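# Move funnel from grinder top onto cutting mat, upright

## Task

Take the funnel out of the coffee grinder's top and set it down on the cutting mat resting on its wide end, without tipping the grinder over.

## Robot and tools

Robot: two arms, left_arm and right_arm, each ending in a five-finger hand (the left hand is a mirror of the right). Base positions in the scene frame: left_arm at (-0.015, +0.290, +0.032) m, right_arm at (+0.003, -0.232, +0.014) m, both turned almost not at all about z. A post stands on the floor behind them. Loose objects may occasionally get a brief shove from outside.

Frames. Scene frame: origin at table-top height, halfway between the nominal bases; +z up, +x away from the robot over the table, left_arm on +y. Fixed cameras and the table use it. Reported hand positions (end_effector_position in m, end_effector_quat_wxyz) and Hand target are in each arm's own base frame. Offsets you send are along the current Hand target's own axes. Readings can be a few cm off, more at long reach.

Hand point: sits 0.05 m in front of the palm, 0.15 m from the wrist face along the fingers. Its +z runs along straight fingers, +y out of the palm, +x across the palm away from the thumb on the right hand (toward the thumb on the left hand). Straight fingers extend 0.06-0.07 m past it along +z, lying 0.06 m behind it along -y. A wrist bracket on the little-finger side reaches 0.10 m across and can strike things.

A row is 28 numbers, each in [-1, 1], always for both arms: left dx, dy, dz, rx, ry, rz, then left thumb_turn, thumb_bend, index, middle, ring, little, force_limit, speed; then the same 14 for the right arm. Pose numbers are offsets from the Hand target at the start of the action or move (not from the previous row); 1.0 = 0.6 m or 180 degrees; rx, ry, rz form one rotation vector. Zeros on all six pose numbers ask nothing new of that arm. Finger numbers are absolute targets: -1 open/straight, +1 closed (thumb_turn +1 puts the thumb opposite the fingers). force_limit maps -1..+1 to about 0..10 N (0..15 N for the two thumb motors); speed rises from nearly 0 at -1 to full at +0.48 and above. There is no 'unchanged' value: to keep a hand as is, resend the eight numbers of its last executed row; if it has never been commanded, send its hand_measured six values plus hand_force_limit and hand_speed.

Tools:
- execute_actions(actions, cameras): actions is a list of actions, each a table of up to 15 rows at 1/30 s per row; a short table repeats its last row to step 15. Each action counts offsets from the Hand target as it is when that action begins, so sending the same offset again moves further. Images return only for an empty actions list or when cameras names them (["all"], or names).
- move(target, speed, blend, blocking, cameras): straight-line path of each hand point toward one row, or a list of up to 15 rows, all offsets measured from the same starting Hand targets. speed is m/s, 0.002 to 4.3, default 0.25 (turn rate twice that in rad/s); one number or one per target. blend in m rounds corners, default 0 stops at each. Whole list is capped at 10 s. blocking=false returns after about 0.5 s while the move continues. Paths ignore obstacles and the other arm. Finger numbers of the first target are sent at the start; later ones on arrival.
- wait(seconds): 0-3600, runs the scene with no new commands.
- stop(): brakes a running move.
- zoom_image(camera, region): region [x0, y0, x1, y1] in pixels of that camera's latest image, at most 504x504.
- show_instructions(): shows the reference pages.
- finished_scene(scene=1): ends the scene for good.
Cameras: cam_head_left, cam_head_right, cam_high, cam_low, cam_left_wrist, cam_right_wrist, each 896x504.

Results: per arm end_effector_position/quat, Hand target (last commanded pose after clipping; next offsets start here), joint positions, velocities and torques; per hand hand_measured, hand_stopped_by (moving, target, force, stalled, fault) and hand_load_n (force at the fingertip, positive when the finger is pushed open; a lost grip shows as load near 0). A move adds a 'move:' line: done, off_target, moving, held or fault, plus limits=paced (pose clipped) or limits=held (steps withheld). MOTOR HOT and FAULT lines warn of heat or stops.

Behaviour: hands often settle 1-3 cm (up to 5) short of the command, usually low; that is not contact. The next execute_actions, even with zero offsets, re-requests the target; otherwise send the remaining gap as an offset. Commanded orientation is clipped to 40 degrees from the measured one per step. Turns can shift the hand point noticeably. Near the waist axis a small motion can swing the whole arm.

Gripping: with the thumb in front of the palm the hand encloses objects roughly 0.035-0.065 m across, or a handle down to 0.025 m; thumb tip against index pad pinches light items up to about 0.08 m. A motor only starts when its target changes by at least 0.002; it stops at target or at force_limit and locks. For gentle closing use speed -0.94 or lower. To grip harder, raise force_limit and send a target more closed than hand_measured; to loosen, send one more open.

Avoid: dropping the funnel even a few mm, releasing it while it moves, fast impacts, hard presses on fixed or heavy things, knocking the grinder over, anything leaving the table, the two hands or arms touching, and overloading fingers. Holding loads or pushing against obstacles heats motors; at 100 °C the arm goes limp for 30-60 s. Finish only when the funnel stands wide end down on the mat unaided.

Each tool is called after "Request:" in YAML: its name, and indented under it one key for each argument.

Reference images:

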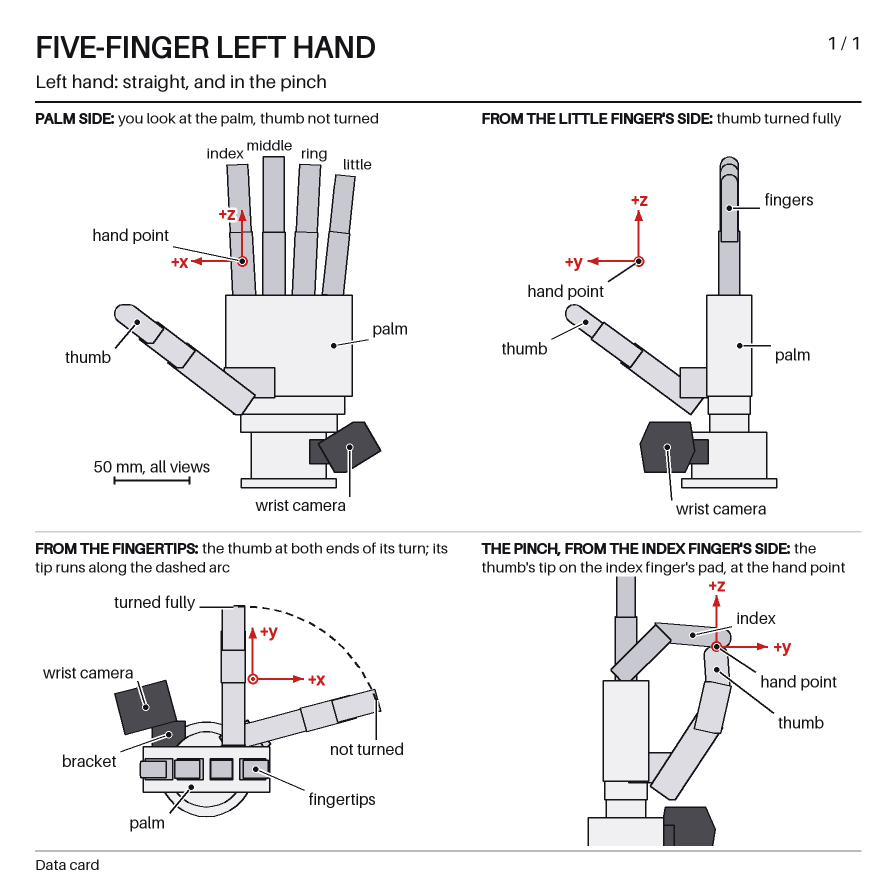

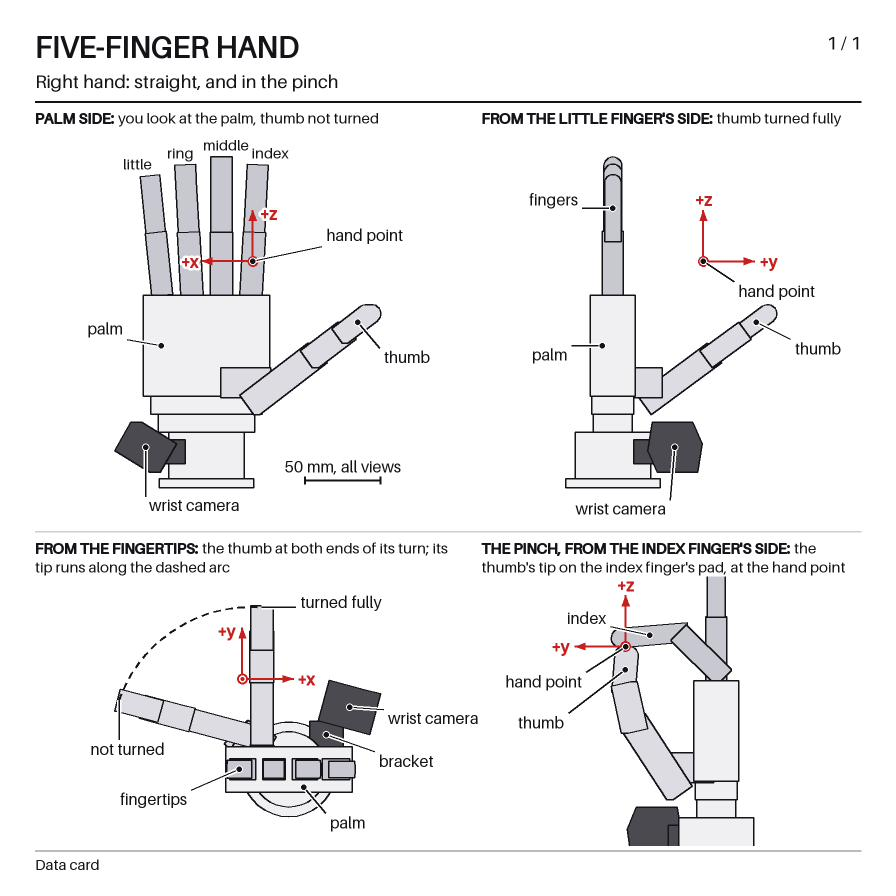

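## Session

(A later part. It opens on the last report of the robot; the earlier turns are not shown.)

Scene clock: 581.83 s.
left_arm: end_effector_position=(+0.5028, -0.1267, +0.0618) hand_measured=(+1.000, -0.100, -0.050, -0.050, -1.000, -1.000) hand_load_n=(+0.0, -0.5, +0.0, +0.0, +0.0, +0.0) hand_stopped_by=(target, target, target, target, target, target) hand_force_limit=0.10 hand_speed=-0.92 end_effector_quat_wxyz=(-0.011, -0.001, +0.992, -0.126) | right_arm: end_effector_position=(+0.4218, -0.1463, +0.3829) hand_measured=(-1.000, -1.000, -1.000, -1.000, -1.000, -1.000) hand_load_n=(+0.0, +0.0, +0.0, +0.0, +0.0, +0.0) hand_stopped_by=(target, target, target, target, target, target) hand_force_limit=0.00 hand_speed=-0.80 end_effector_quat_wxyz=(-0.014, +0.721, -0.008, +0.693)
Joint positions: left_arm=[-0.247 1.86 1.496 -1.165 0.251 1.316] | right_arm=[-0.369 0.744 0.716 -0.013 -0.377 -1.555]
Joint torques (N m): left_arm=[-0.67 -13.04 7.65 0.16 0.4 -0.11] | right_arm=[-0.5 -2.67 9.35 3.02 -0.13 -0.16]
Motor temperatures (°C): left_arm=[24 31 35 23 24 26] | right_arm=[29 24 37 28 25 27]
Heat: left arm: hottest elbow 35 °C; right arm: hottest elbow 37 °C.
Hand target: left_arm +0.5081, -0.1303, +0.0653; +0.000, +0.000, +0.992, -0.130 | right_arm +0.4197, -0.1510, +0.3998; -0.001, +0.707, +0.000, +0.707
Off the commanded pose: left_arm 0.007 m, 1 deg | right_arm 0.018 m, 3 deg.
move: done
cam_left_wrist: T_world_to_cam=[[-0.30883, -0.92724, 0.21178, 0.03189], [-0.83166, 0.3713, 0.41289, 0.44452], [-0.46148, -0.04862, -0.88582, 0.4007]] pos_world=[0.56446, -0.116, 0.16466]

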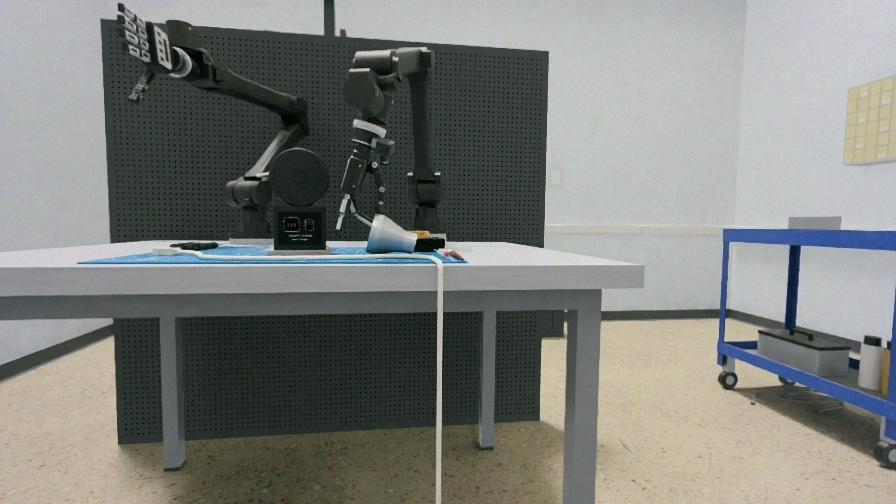

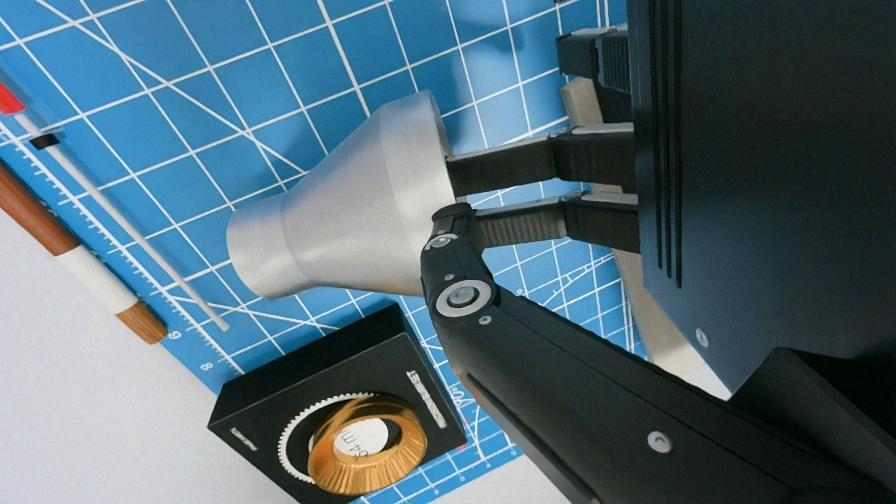

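Request:
move:
  target:
    - [0,0,0,0,0,0,1,-0.8,-0.9,-0.9,-1,-1,0.1,-0.8, 0,0,0,0,0,0,-1,-1,-1,-1,-1,-1,0,-0.8]
    - [0,0,-0.25,0,0,0,1,-0.8,-0.9,-0.9,-1,-1,0.1,-0.8, 0,0,0,0,0,0,-1,-1,-1,-1,-1,-1,0,-0.8]
  speed: 0.1
  cameras: ["all"]

Request:
zoom_image:
  camera: "cam_low"
  region: [300, 160, 460, 280]

Request:
zoom_image:
  camera: "cam_head_left"
  region: [380, 160, 520, 280]

Request:
zoom_image:
  camera: "cam_high"
  region: [320, 160, 480, 300]

Scene clock: 591.43 s.
left_arm: end_effector_position=(+0.4944, -0.0929, +0.1808) hand_measured=(+1.000, -0.800, -0.900, -0.900, -1.000, -1.000) hand_load_n=(+0.0, +0.0, +0.0, +0.0, +0.0, +0.0) hand_stopped_by=(target, target, target, target, target, target) hand_force_limit=0.10 hand_speed=-0.80 end_effector_quat_wxyz=(-0.033, -0.008, +0.992, -0.123) | right_arm: end_effector_position=(+0.4218, -0.1463, +0.3829) hand_measured=(-1.000, -1.000, -1.000, -1.000, -1.000, -1.000) hand_load_n=(+0.0, +0.0, +0.0, +0.0, +0.0, +0.0) hand_stopped_by=(target, target, target, target, target, target) hand_force_limit=0.00 hand_speed=-0.80 end_effector_quat_wxyz=(-0.014, +0.721, -0.008, +0.693)
Joint positions: left_arm=[-0.189 1.787 1.707 -1.508 0.255 1.369] | right_arm=[-0.369 0.744 0.716 -0.013 -0.377 -1.555]
Joint torques (N m): left_arm=[0.97 -14.04 11.54 -0.73 0.39 0.03] | right_arm=[-0.56 -2.61 9.37 3 -0.13 -0.16]
Heat: left arm: hottest elbow 35 °C; right arm: hottest elbow 37 °C.
Hand target: left_arm +0.5081, -0.0916, +0.2102; +0.000, +0.000, +0.991, -0.130 | right_arm +0.4197, -0.1510, +0.3998; -0.001, +0.707, +0.000, +0.707
Off the commanded pose: left_arm 0.032 m, 4 deg | right_arm 0.018 m, 3 deg.
move: off_target (left_arm)
cam_left_wrist: T_world_to_cam=[[-0.29229, -0.93089, 0.21911, 0.02562], [-0.81478, 0.36236, 0.45258, 0.35953], [-0.5007, -0.04624, -0.86438, 0.51968]] pos_world=[0.56063, -0.0824, 0.28087]
cam_right_wrist: T_world_to_cam=[[0.04836, -0.97942, 0.19594, -0.23415], [-0.48845, -0.1943, -0.85068, 0.50971], [0.87125, -0.05457, -0.4878, -0.07843]] pos_world=[0.32863, -0.13457, 0.44122]

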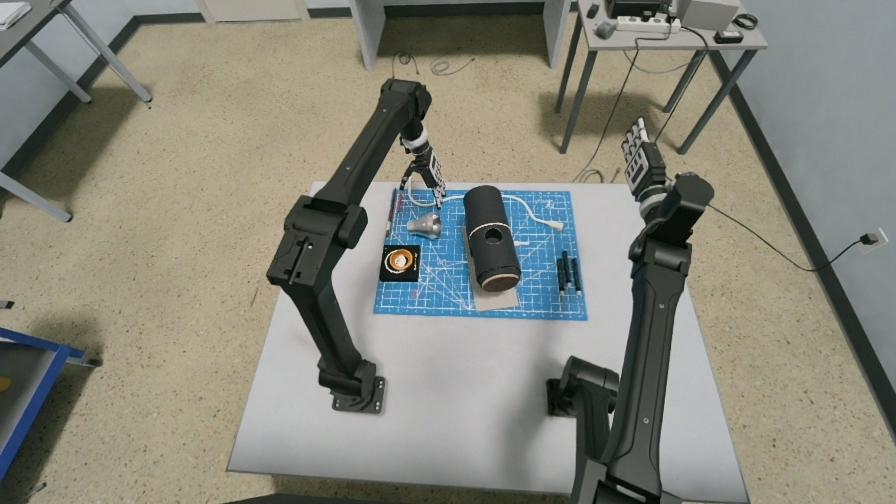

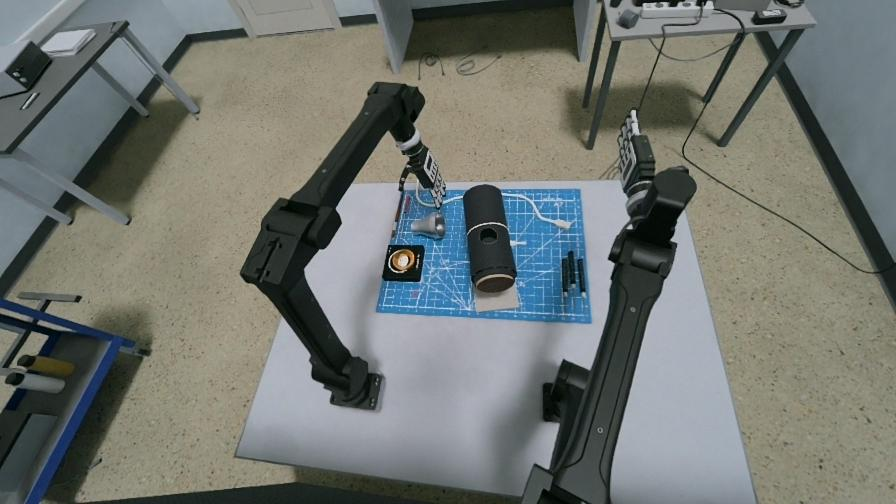

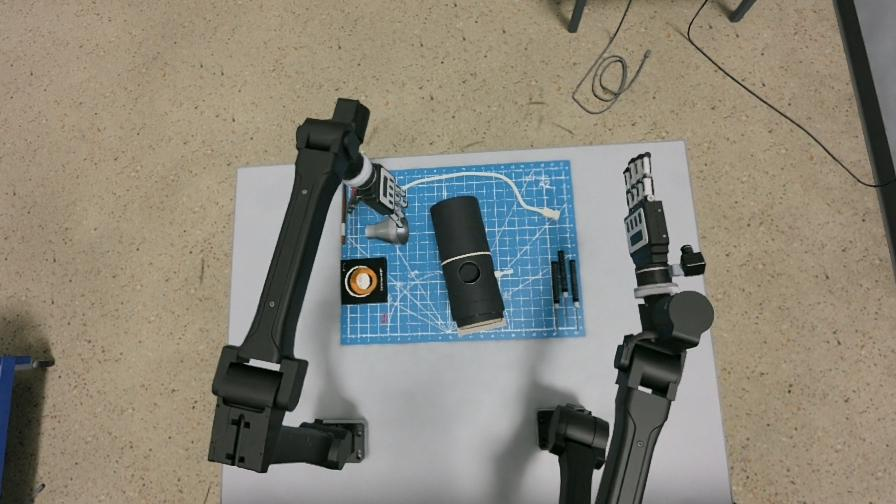

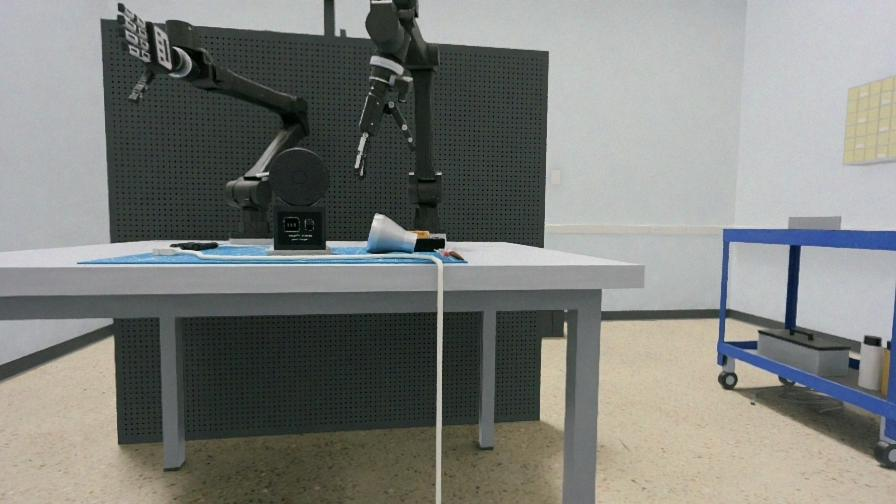

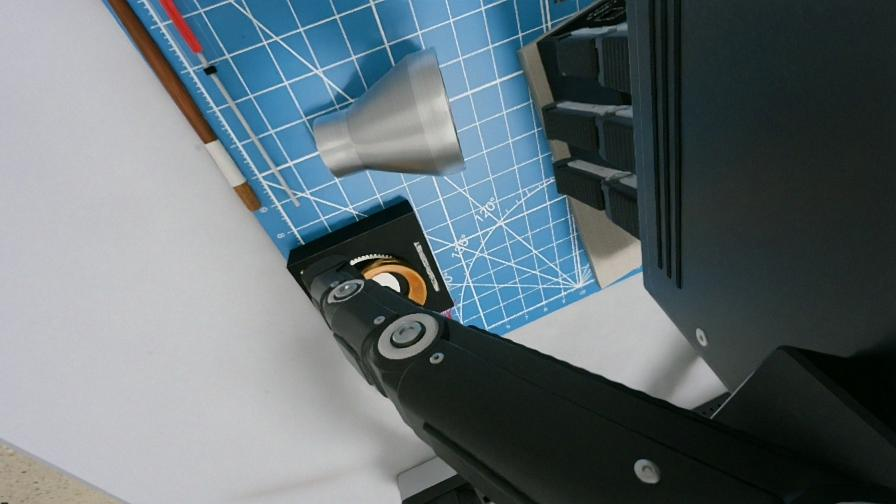

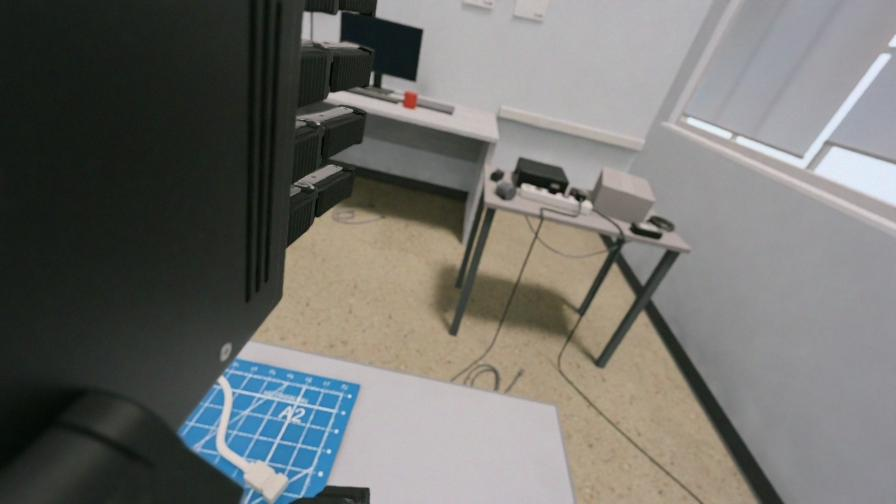

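Scaled by 3.150.

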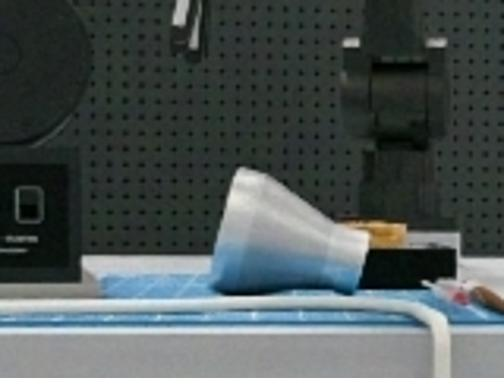

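Scaled by 3.600.

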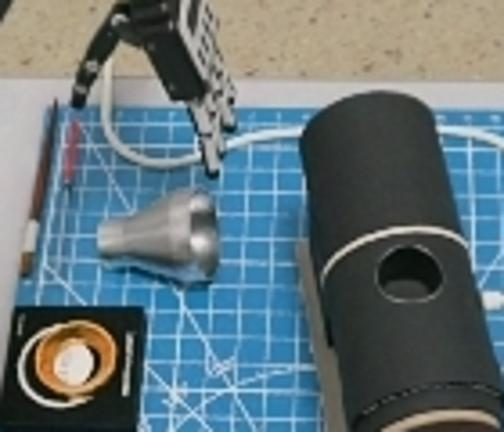

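Scaled by 3.150.

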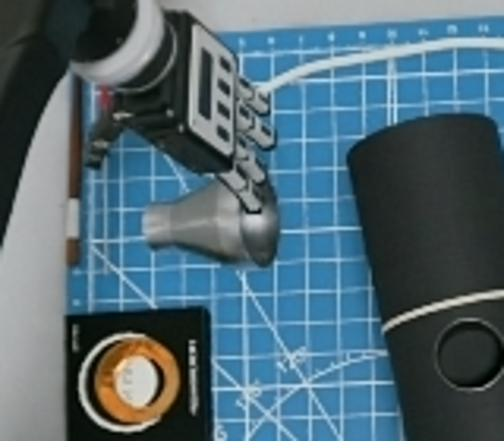

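Request:
move:
  target: [0.0007,0.0102,-0.089,0.178,-0.2622,-0.3817,1,-1,-0.9,-0.9,-1,-1,0.1,-0.5, 0,0,0,0,0,0,-1,-1,-1,-1,-1,-1,0,-0.8]
  speed: 0.25
  cameras: ["all"]

Scene clock: 627.70 s.
left_arm: end_effector_position=(+0.5036, -0.0654, +0.2399) hand_measured=(+1.000, -1.000, -0.900, -0.900, -1.000, -1.000) hand_load_n=(+0.0, +0.0, +0.0, +0.0, +0.0, -0.5) hand_stopped_by=(target, target, target, target, target, target) hand_force_limit=0.10 hand_speed=-0.50 end_effector_quat_wxyz=(+0.284, -0.592, +0.682, -0.323) | right_arm: end_effector_position=(+0.4218, -0.1463, +0.3829) hand_measured=(-1.000, -1.000, -1.000, -1.000, -1.000, -1.000) hand_load_n=(-0.5, +0.0, +0.0, +0.0, +0.0, +0.0) hand_stopped_by=(target, target, target, target, target, target) hand_force_limit=0.00 hand_speed=-0.80 end_effector_quat_wxyz=(-0.014, +0.721, -0.008, +0.693)
Joint positions: left_arm=[-0.049 1.235 1.092 -0.541 0.067 0.06] | right_arm=[-0.369 0.744 0.716 -0.013 -0.377 -1.555]
Joint torques (N m): left_arm=[-0.5 -8.35 9.51 1.44 0.11 -0.19] | right_arm=[-0.5 -2.73 9.35 3.03 -0.13 -0.16]
Heat: left arm: hottest elbow 37 °C; right arm: hottest elbow 37 °C.
Hand target: left_arm +0.5078, -0.0719, +0.2602; +0.298, -0.584, +0.673, -0.342 | right_arm +0.4197, -0.1510, +0.3998; -0.001, +0.707, +0.000, +0.707
Off the commanded pose: left_arm 0.022 m, 3 deg | right_arm 0.018 m, 3 deg.
move: off_target (left_arm)
cam_left_wrist: T_world_to_cam=[[0.57496, -0.39978, 0.71386, -0.47972], [-0.64404, -0.75925, 0.09353, 0.25708], [0.50461, -0.51353, -0.69401, -0.00111]] pos_world=[0.44195, 0.00284, 0.31764]
cam_right_wrist: T_world_to_cam=[[0.04836, -0.97942, 0.19594, -0.23415], [-0.48845, -0.1943, -0.85068, 0.50971], [0.87125, -0.05457, -0.4878, -0.07843]] pos_world=[0.32863, -0.13457, 0.44122]

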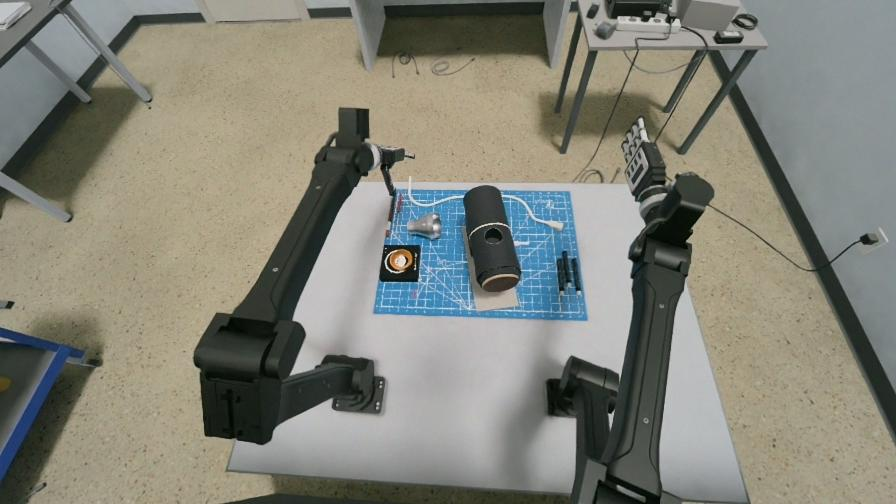

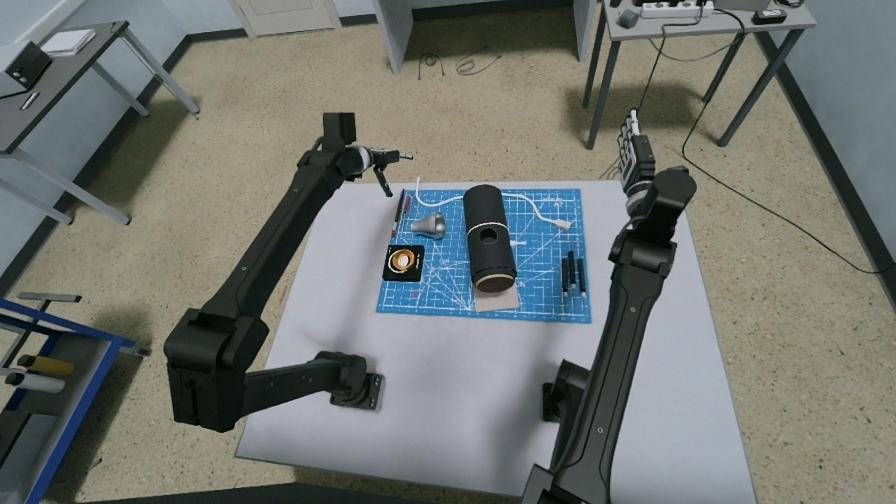

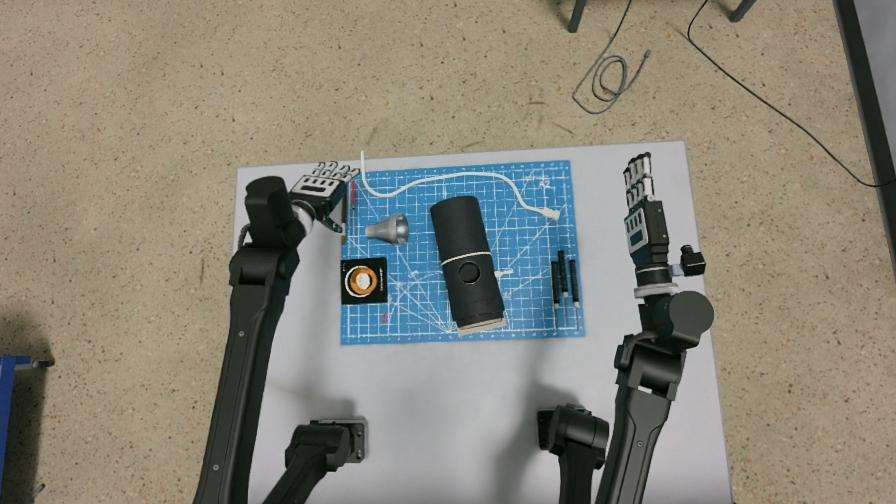

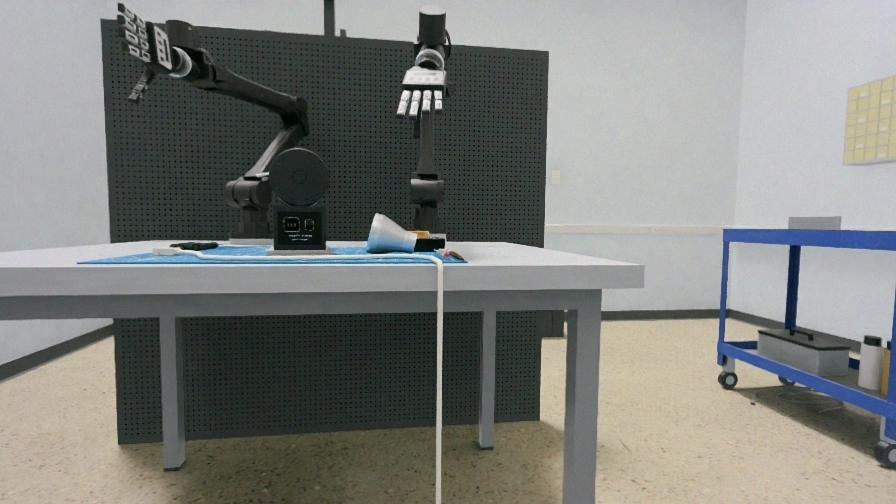

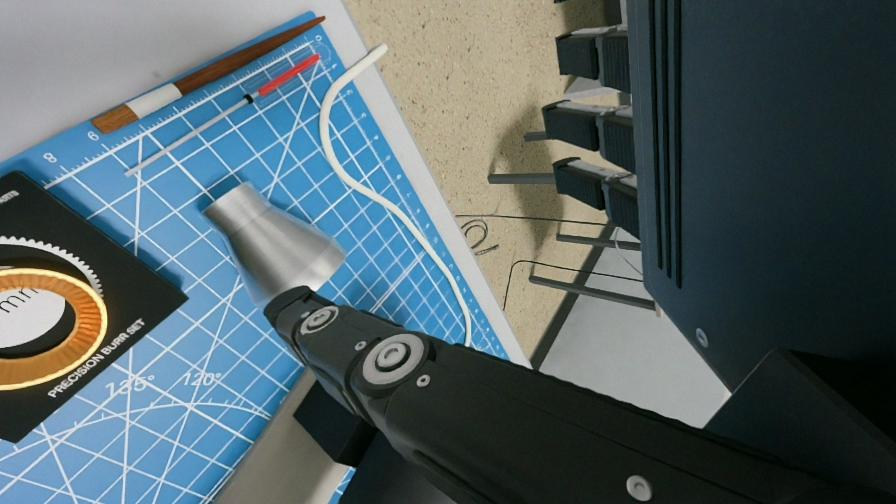

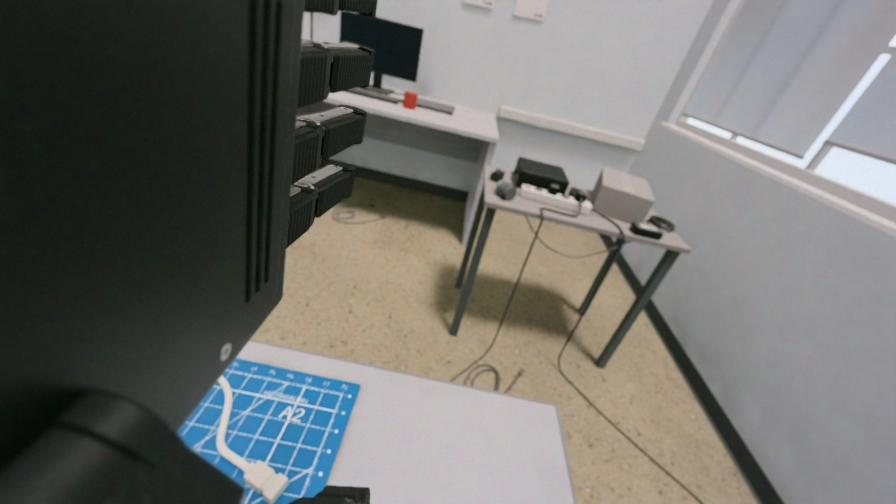

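Request:
zoom_image:
  camera: "cam_left_wrist"
  region: [170, 150, 390, 340]

Scaled by 2.291.

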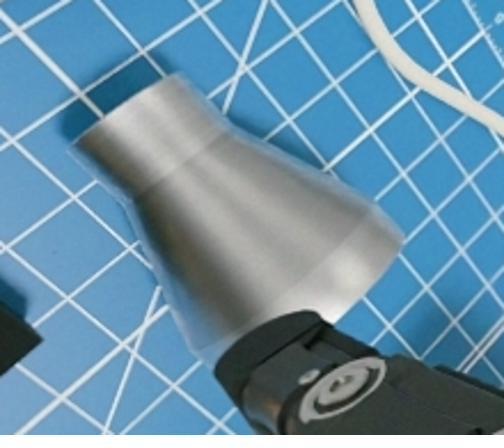

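Request:
move:
  target: [0.001,0.2128,0.1465,0,-0.0292,-0.0212,1,-1,-0.9,-0.9,-1,-1,0.1,-0.5, 0,0,0,0,0,0,-1,-1,-1,-1,-1,-1,0,-0.8]
  speed: 0.15
  cameras: ["cam_high","cam_low","cam_left_wrist","cam_head_left"]

Request:
zoom_image:
  camera: "cam_low"
  region: [320, 120, 500, 280]

Scene clock: 648.37 s.
left_arm: end_effector_position=(+0.4945, -0.0658, +0.0947) hand_measured=(+1.000, -1.000, -0.900, -0.900, -1.000, -1.000) hand_load_n=(+0.0, +0.0, +0.0, +0.0, +0.0, +0.0) hand_stopped_by=(target, target, target, target, target, target) hand_force_limit=0.10 hand_speed=-0.50 end_effector_quat_wxyz=(-0.309, +0.625, -0.646, +0.311) | right_arm: end_effector_position=(+0.4218, -0.1463, +0.3829) hand_measured=(-1.000, -1.000, -1.000, -1.000, -1.000, -1.000) hand_load_n=(+0.0, +0.0, +0.5, +0.0, +0.0, +0.0) hand_stopped_by=(target, target, target, target, target, target) hand_force_limit=0.00 hand_speed=-0.80 end_effector_quat_wxyz=(-0.014, +0.721, -0.008, +0.693)
Joint positions: left_arm=[-0.088 1.34 0.768 -0.092 -0.055 -0.028] | right_arm=[-0.369 0.744 0.716 -0.013 -0.377 -1.555]
Joint torques (N m): left_arm=[-0.85 -6.89 8.54 1.42 0.04 -0.17] | right_arm=[-0.5 -2.67 9.35 3.02 -0.14 -0.16]
Heat: left arm: hottest elbow 36 °C; right arm: hottest elbow 38 °C.
Hand target: left_arm +0.5037, -0.0719, +0.1052; -0.317, +0.622, -0.638, +0.325 | right_arm +0.4197, -0.1510, +0.3998; -0.001, +0.707, +0.000, +0.707
Off the commanded pose: left_arm 0.015 m, 2 deg | right_arm 0.018 m, 3 deg.
move: off_target (left_arm)
cam_left_wrist: T_world_to_cam=[[0.60242, -0.33772, 0.72322, -0.3814], [-0.55682, -0.827, 0.07764, 0.21851], [0.57188, -0.44947, -0.68624, -0.12728]] pos_world=[0.42422, -0.00531, 0.17152]
Images, in order (width x height): cam_head_left 896x504, cam_high 896x504, cam_low 896x504, cam_left_wrist 896x504.

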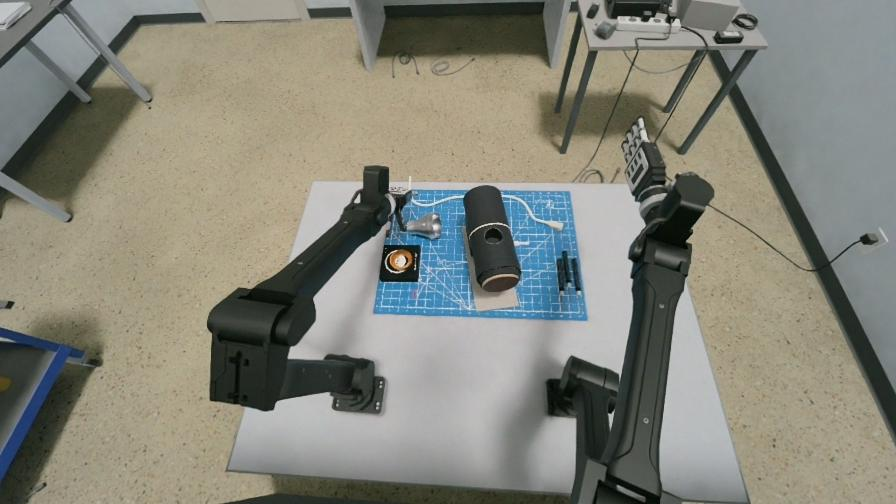

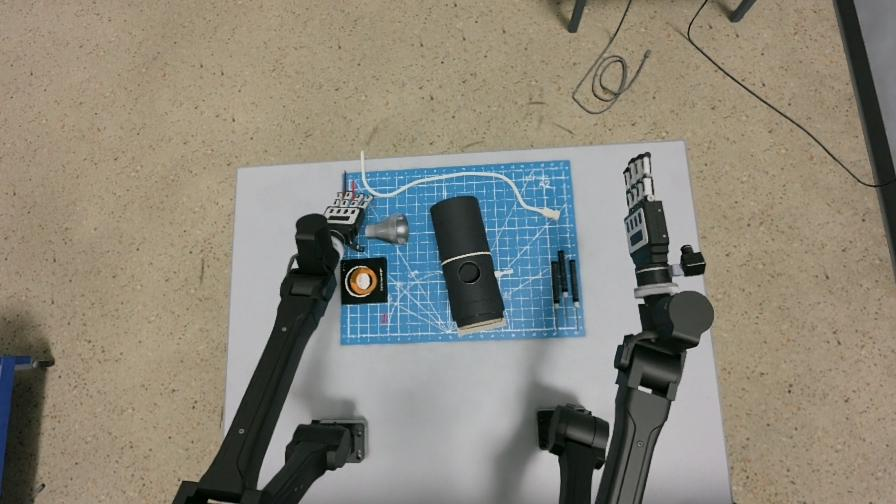

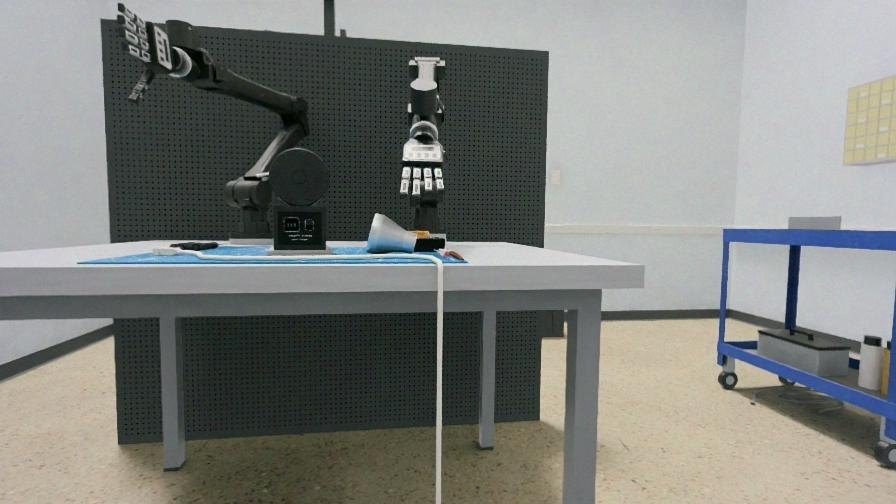

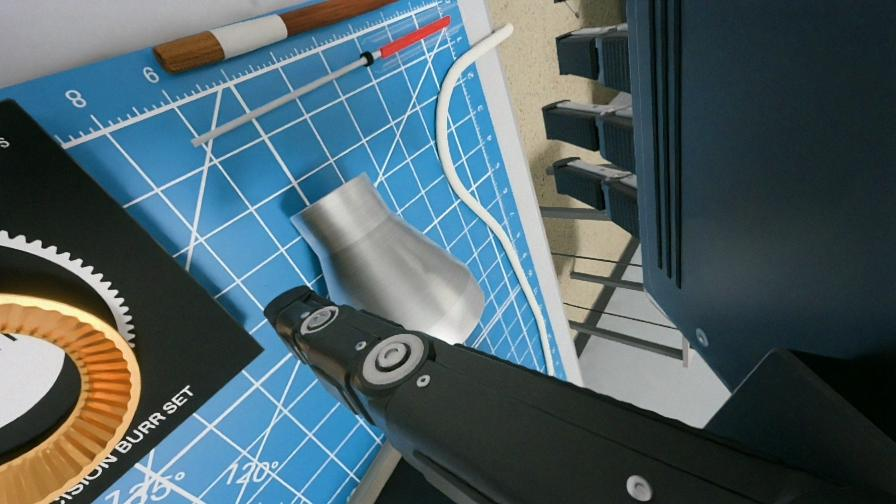

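Scaled by 2.800.

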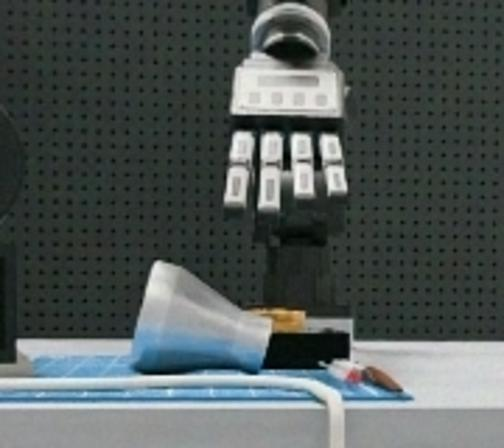

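Request:
move:
  target: [0.01,0.0755,0.064,0,0,0,1,-1,-0.9,-0.9,-1,-1,0.1,-0.5, 0,0,0,0,0,0,-1,-1,-1,-1,-1,-1,0,-0.8]
  speed: 0.1
  cameras: ["cam_high","cam_low","cam_left_wrist","cam_head_left"]

Request:
zoom_image:
  camera: "cam_low"
  region: [320, 120, 500, 280]

Request:
zoom_image:
  camera: "cam_left_wrist"
  region: [230, 120, 550, 400]

Scene clock: 664.17 s.
left_arm: end_effector_position=(+0.4995, -0.0714, +0.0379) hand_measured=(+1.000, -1.000, -0.900, -0.900, -1.000, -1.000) hand_load_n=(+0.0, +0.0, +0.0, +0.0, +0.0, +0.0) hand_stopped_by=(target, target, target, target, target, target) hand_force_limit=0.10 hand_speed=-0.50 end_effector_quat_wxyz=(-0.311, +0.625, -0.645, +0.312) | right_arm: end_effector_position=(+0.4218, -0.1463, +0.3829) hand_measured=(-1.000, -1.000, -1.000, -1.000, -1.000, -1.000) hand_load_n=(+0.0, +0.0, +0.0, +0.0, +0.0, +0.0) hand_stopped_by=(target, target, target, target, target, target) hand_force_limit=0.00 hand_speed=-0.80 end_effector_quat_wxyz=(-0.014, +0.721, -0.008, +0.693)
Joint positions: left_arm=[-0.101 1.469 0.706 0.102 -0.067 -0.037] | right_arm=[-0.369 0.744 0.716 -0.013 -0.377 -1.555]
Joint torques (N m): left_arm=[-0.67 -7.47 7.49 1.44 0.05 -0.18] | right_arm=[-0.62 -2.61 9.32 3.04 -0.14 -0.16]
Heat: left arm: hottest elbow 35 °C; right arm: hottest elbow 38 °C.
Hand target: left_arm +0.5080, -0.0781, +0.0461; -0.317, +0.622, -0.638, +0.325 | right_arm +0.4197, -0.1510, +0.3998; -0.001, +0.707, +0.000, +0.707
Off the commanded pose: left_arm 0.013 m, 2 deg | right_arm 0.018 m, 3 deg.
move: off_target (left_arm)
cam_left_wrist: T_world_to_cam=[[0.59972, -0.33718, 0.72571, -0.3439], [-0.55641, -0.82749, 0.07534, 0.22086], [0.57511, -0.44897, -0.68387, -0.17331]] pos_world=[0.42881, -0.01101, 0.11441]
Images, in order (width x height): cam_head_left 896x504, cam_high 896x504, cam_low 896x504, cam_left_wrist 896x504.

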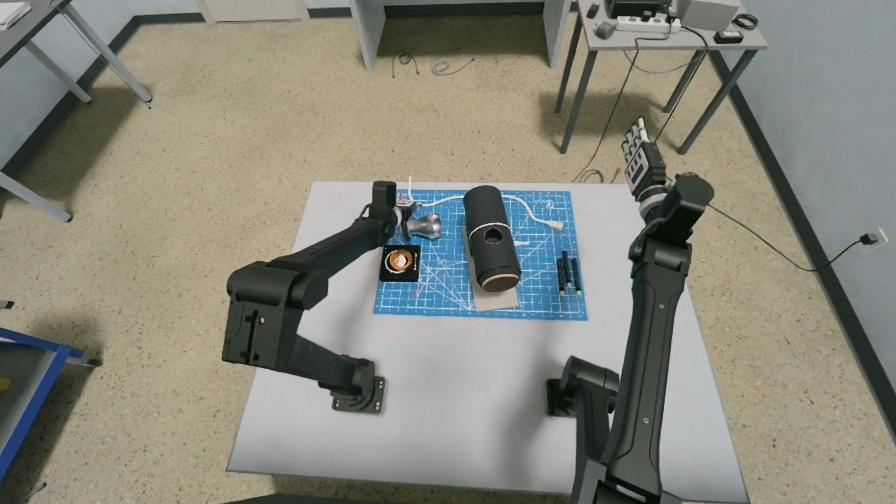

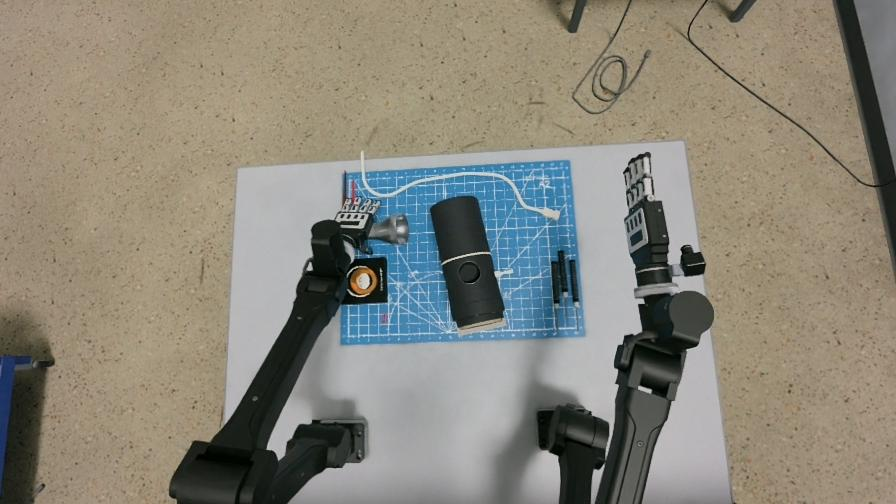

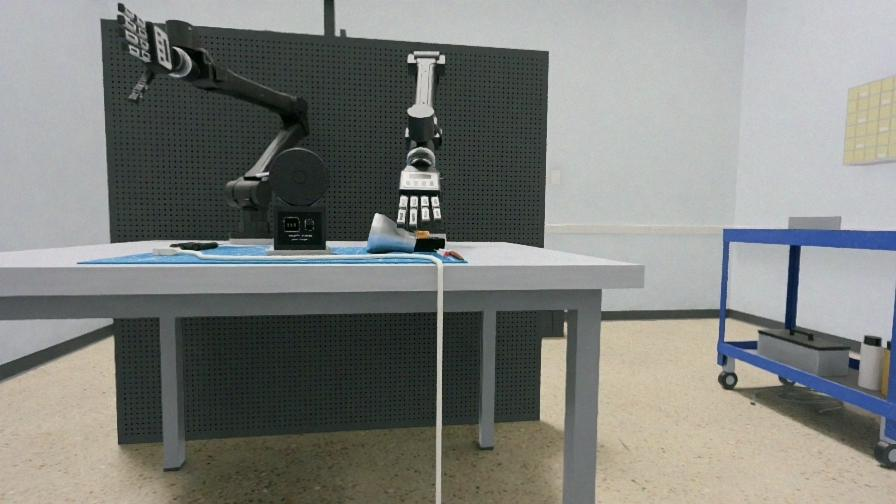

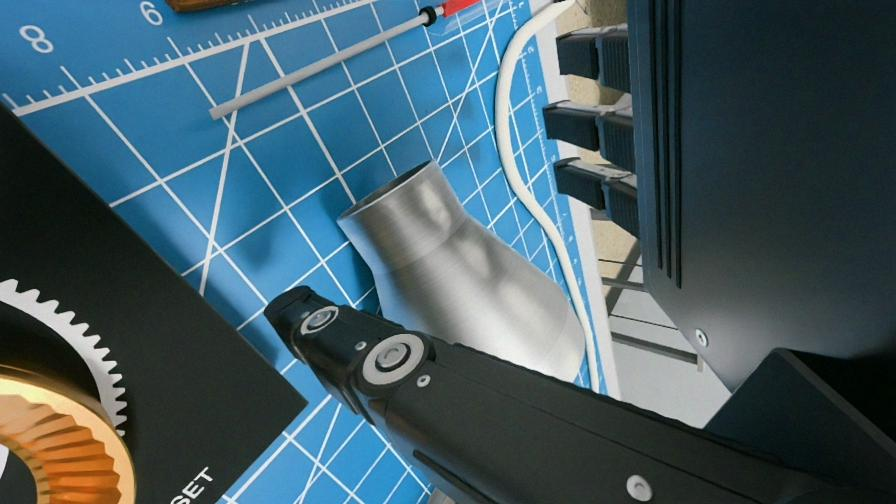

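Scaled by 2.800.

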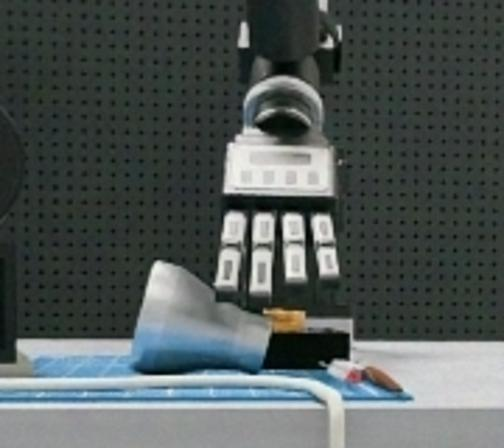

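Scaled by 1.575.

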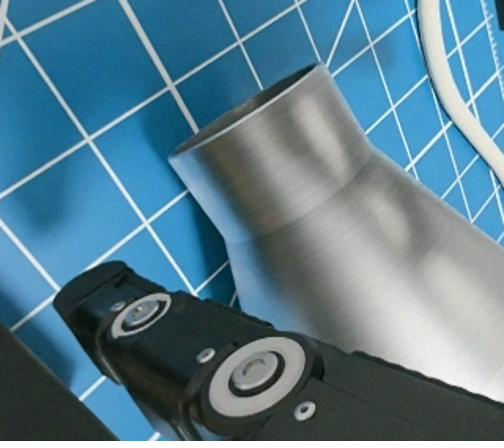

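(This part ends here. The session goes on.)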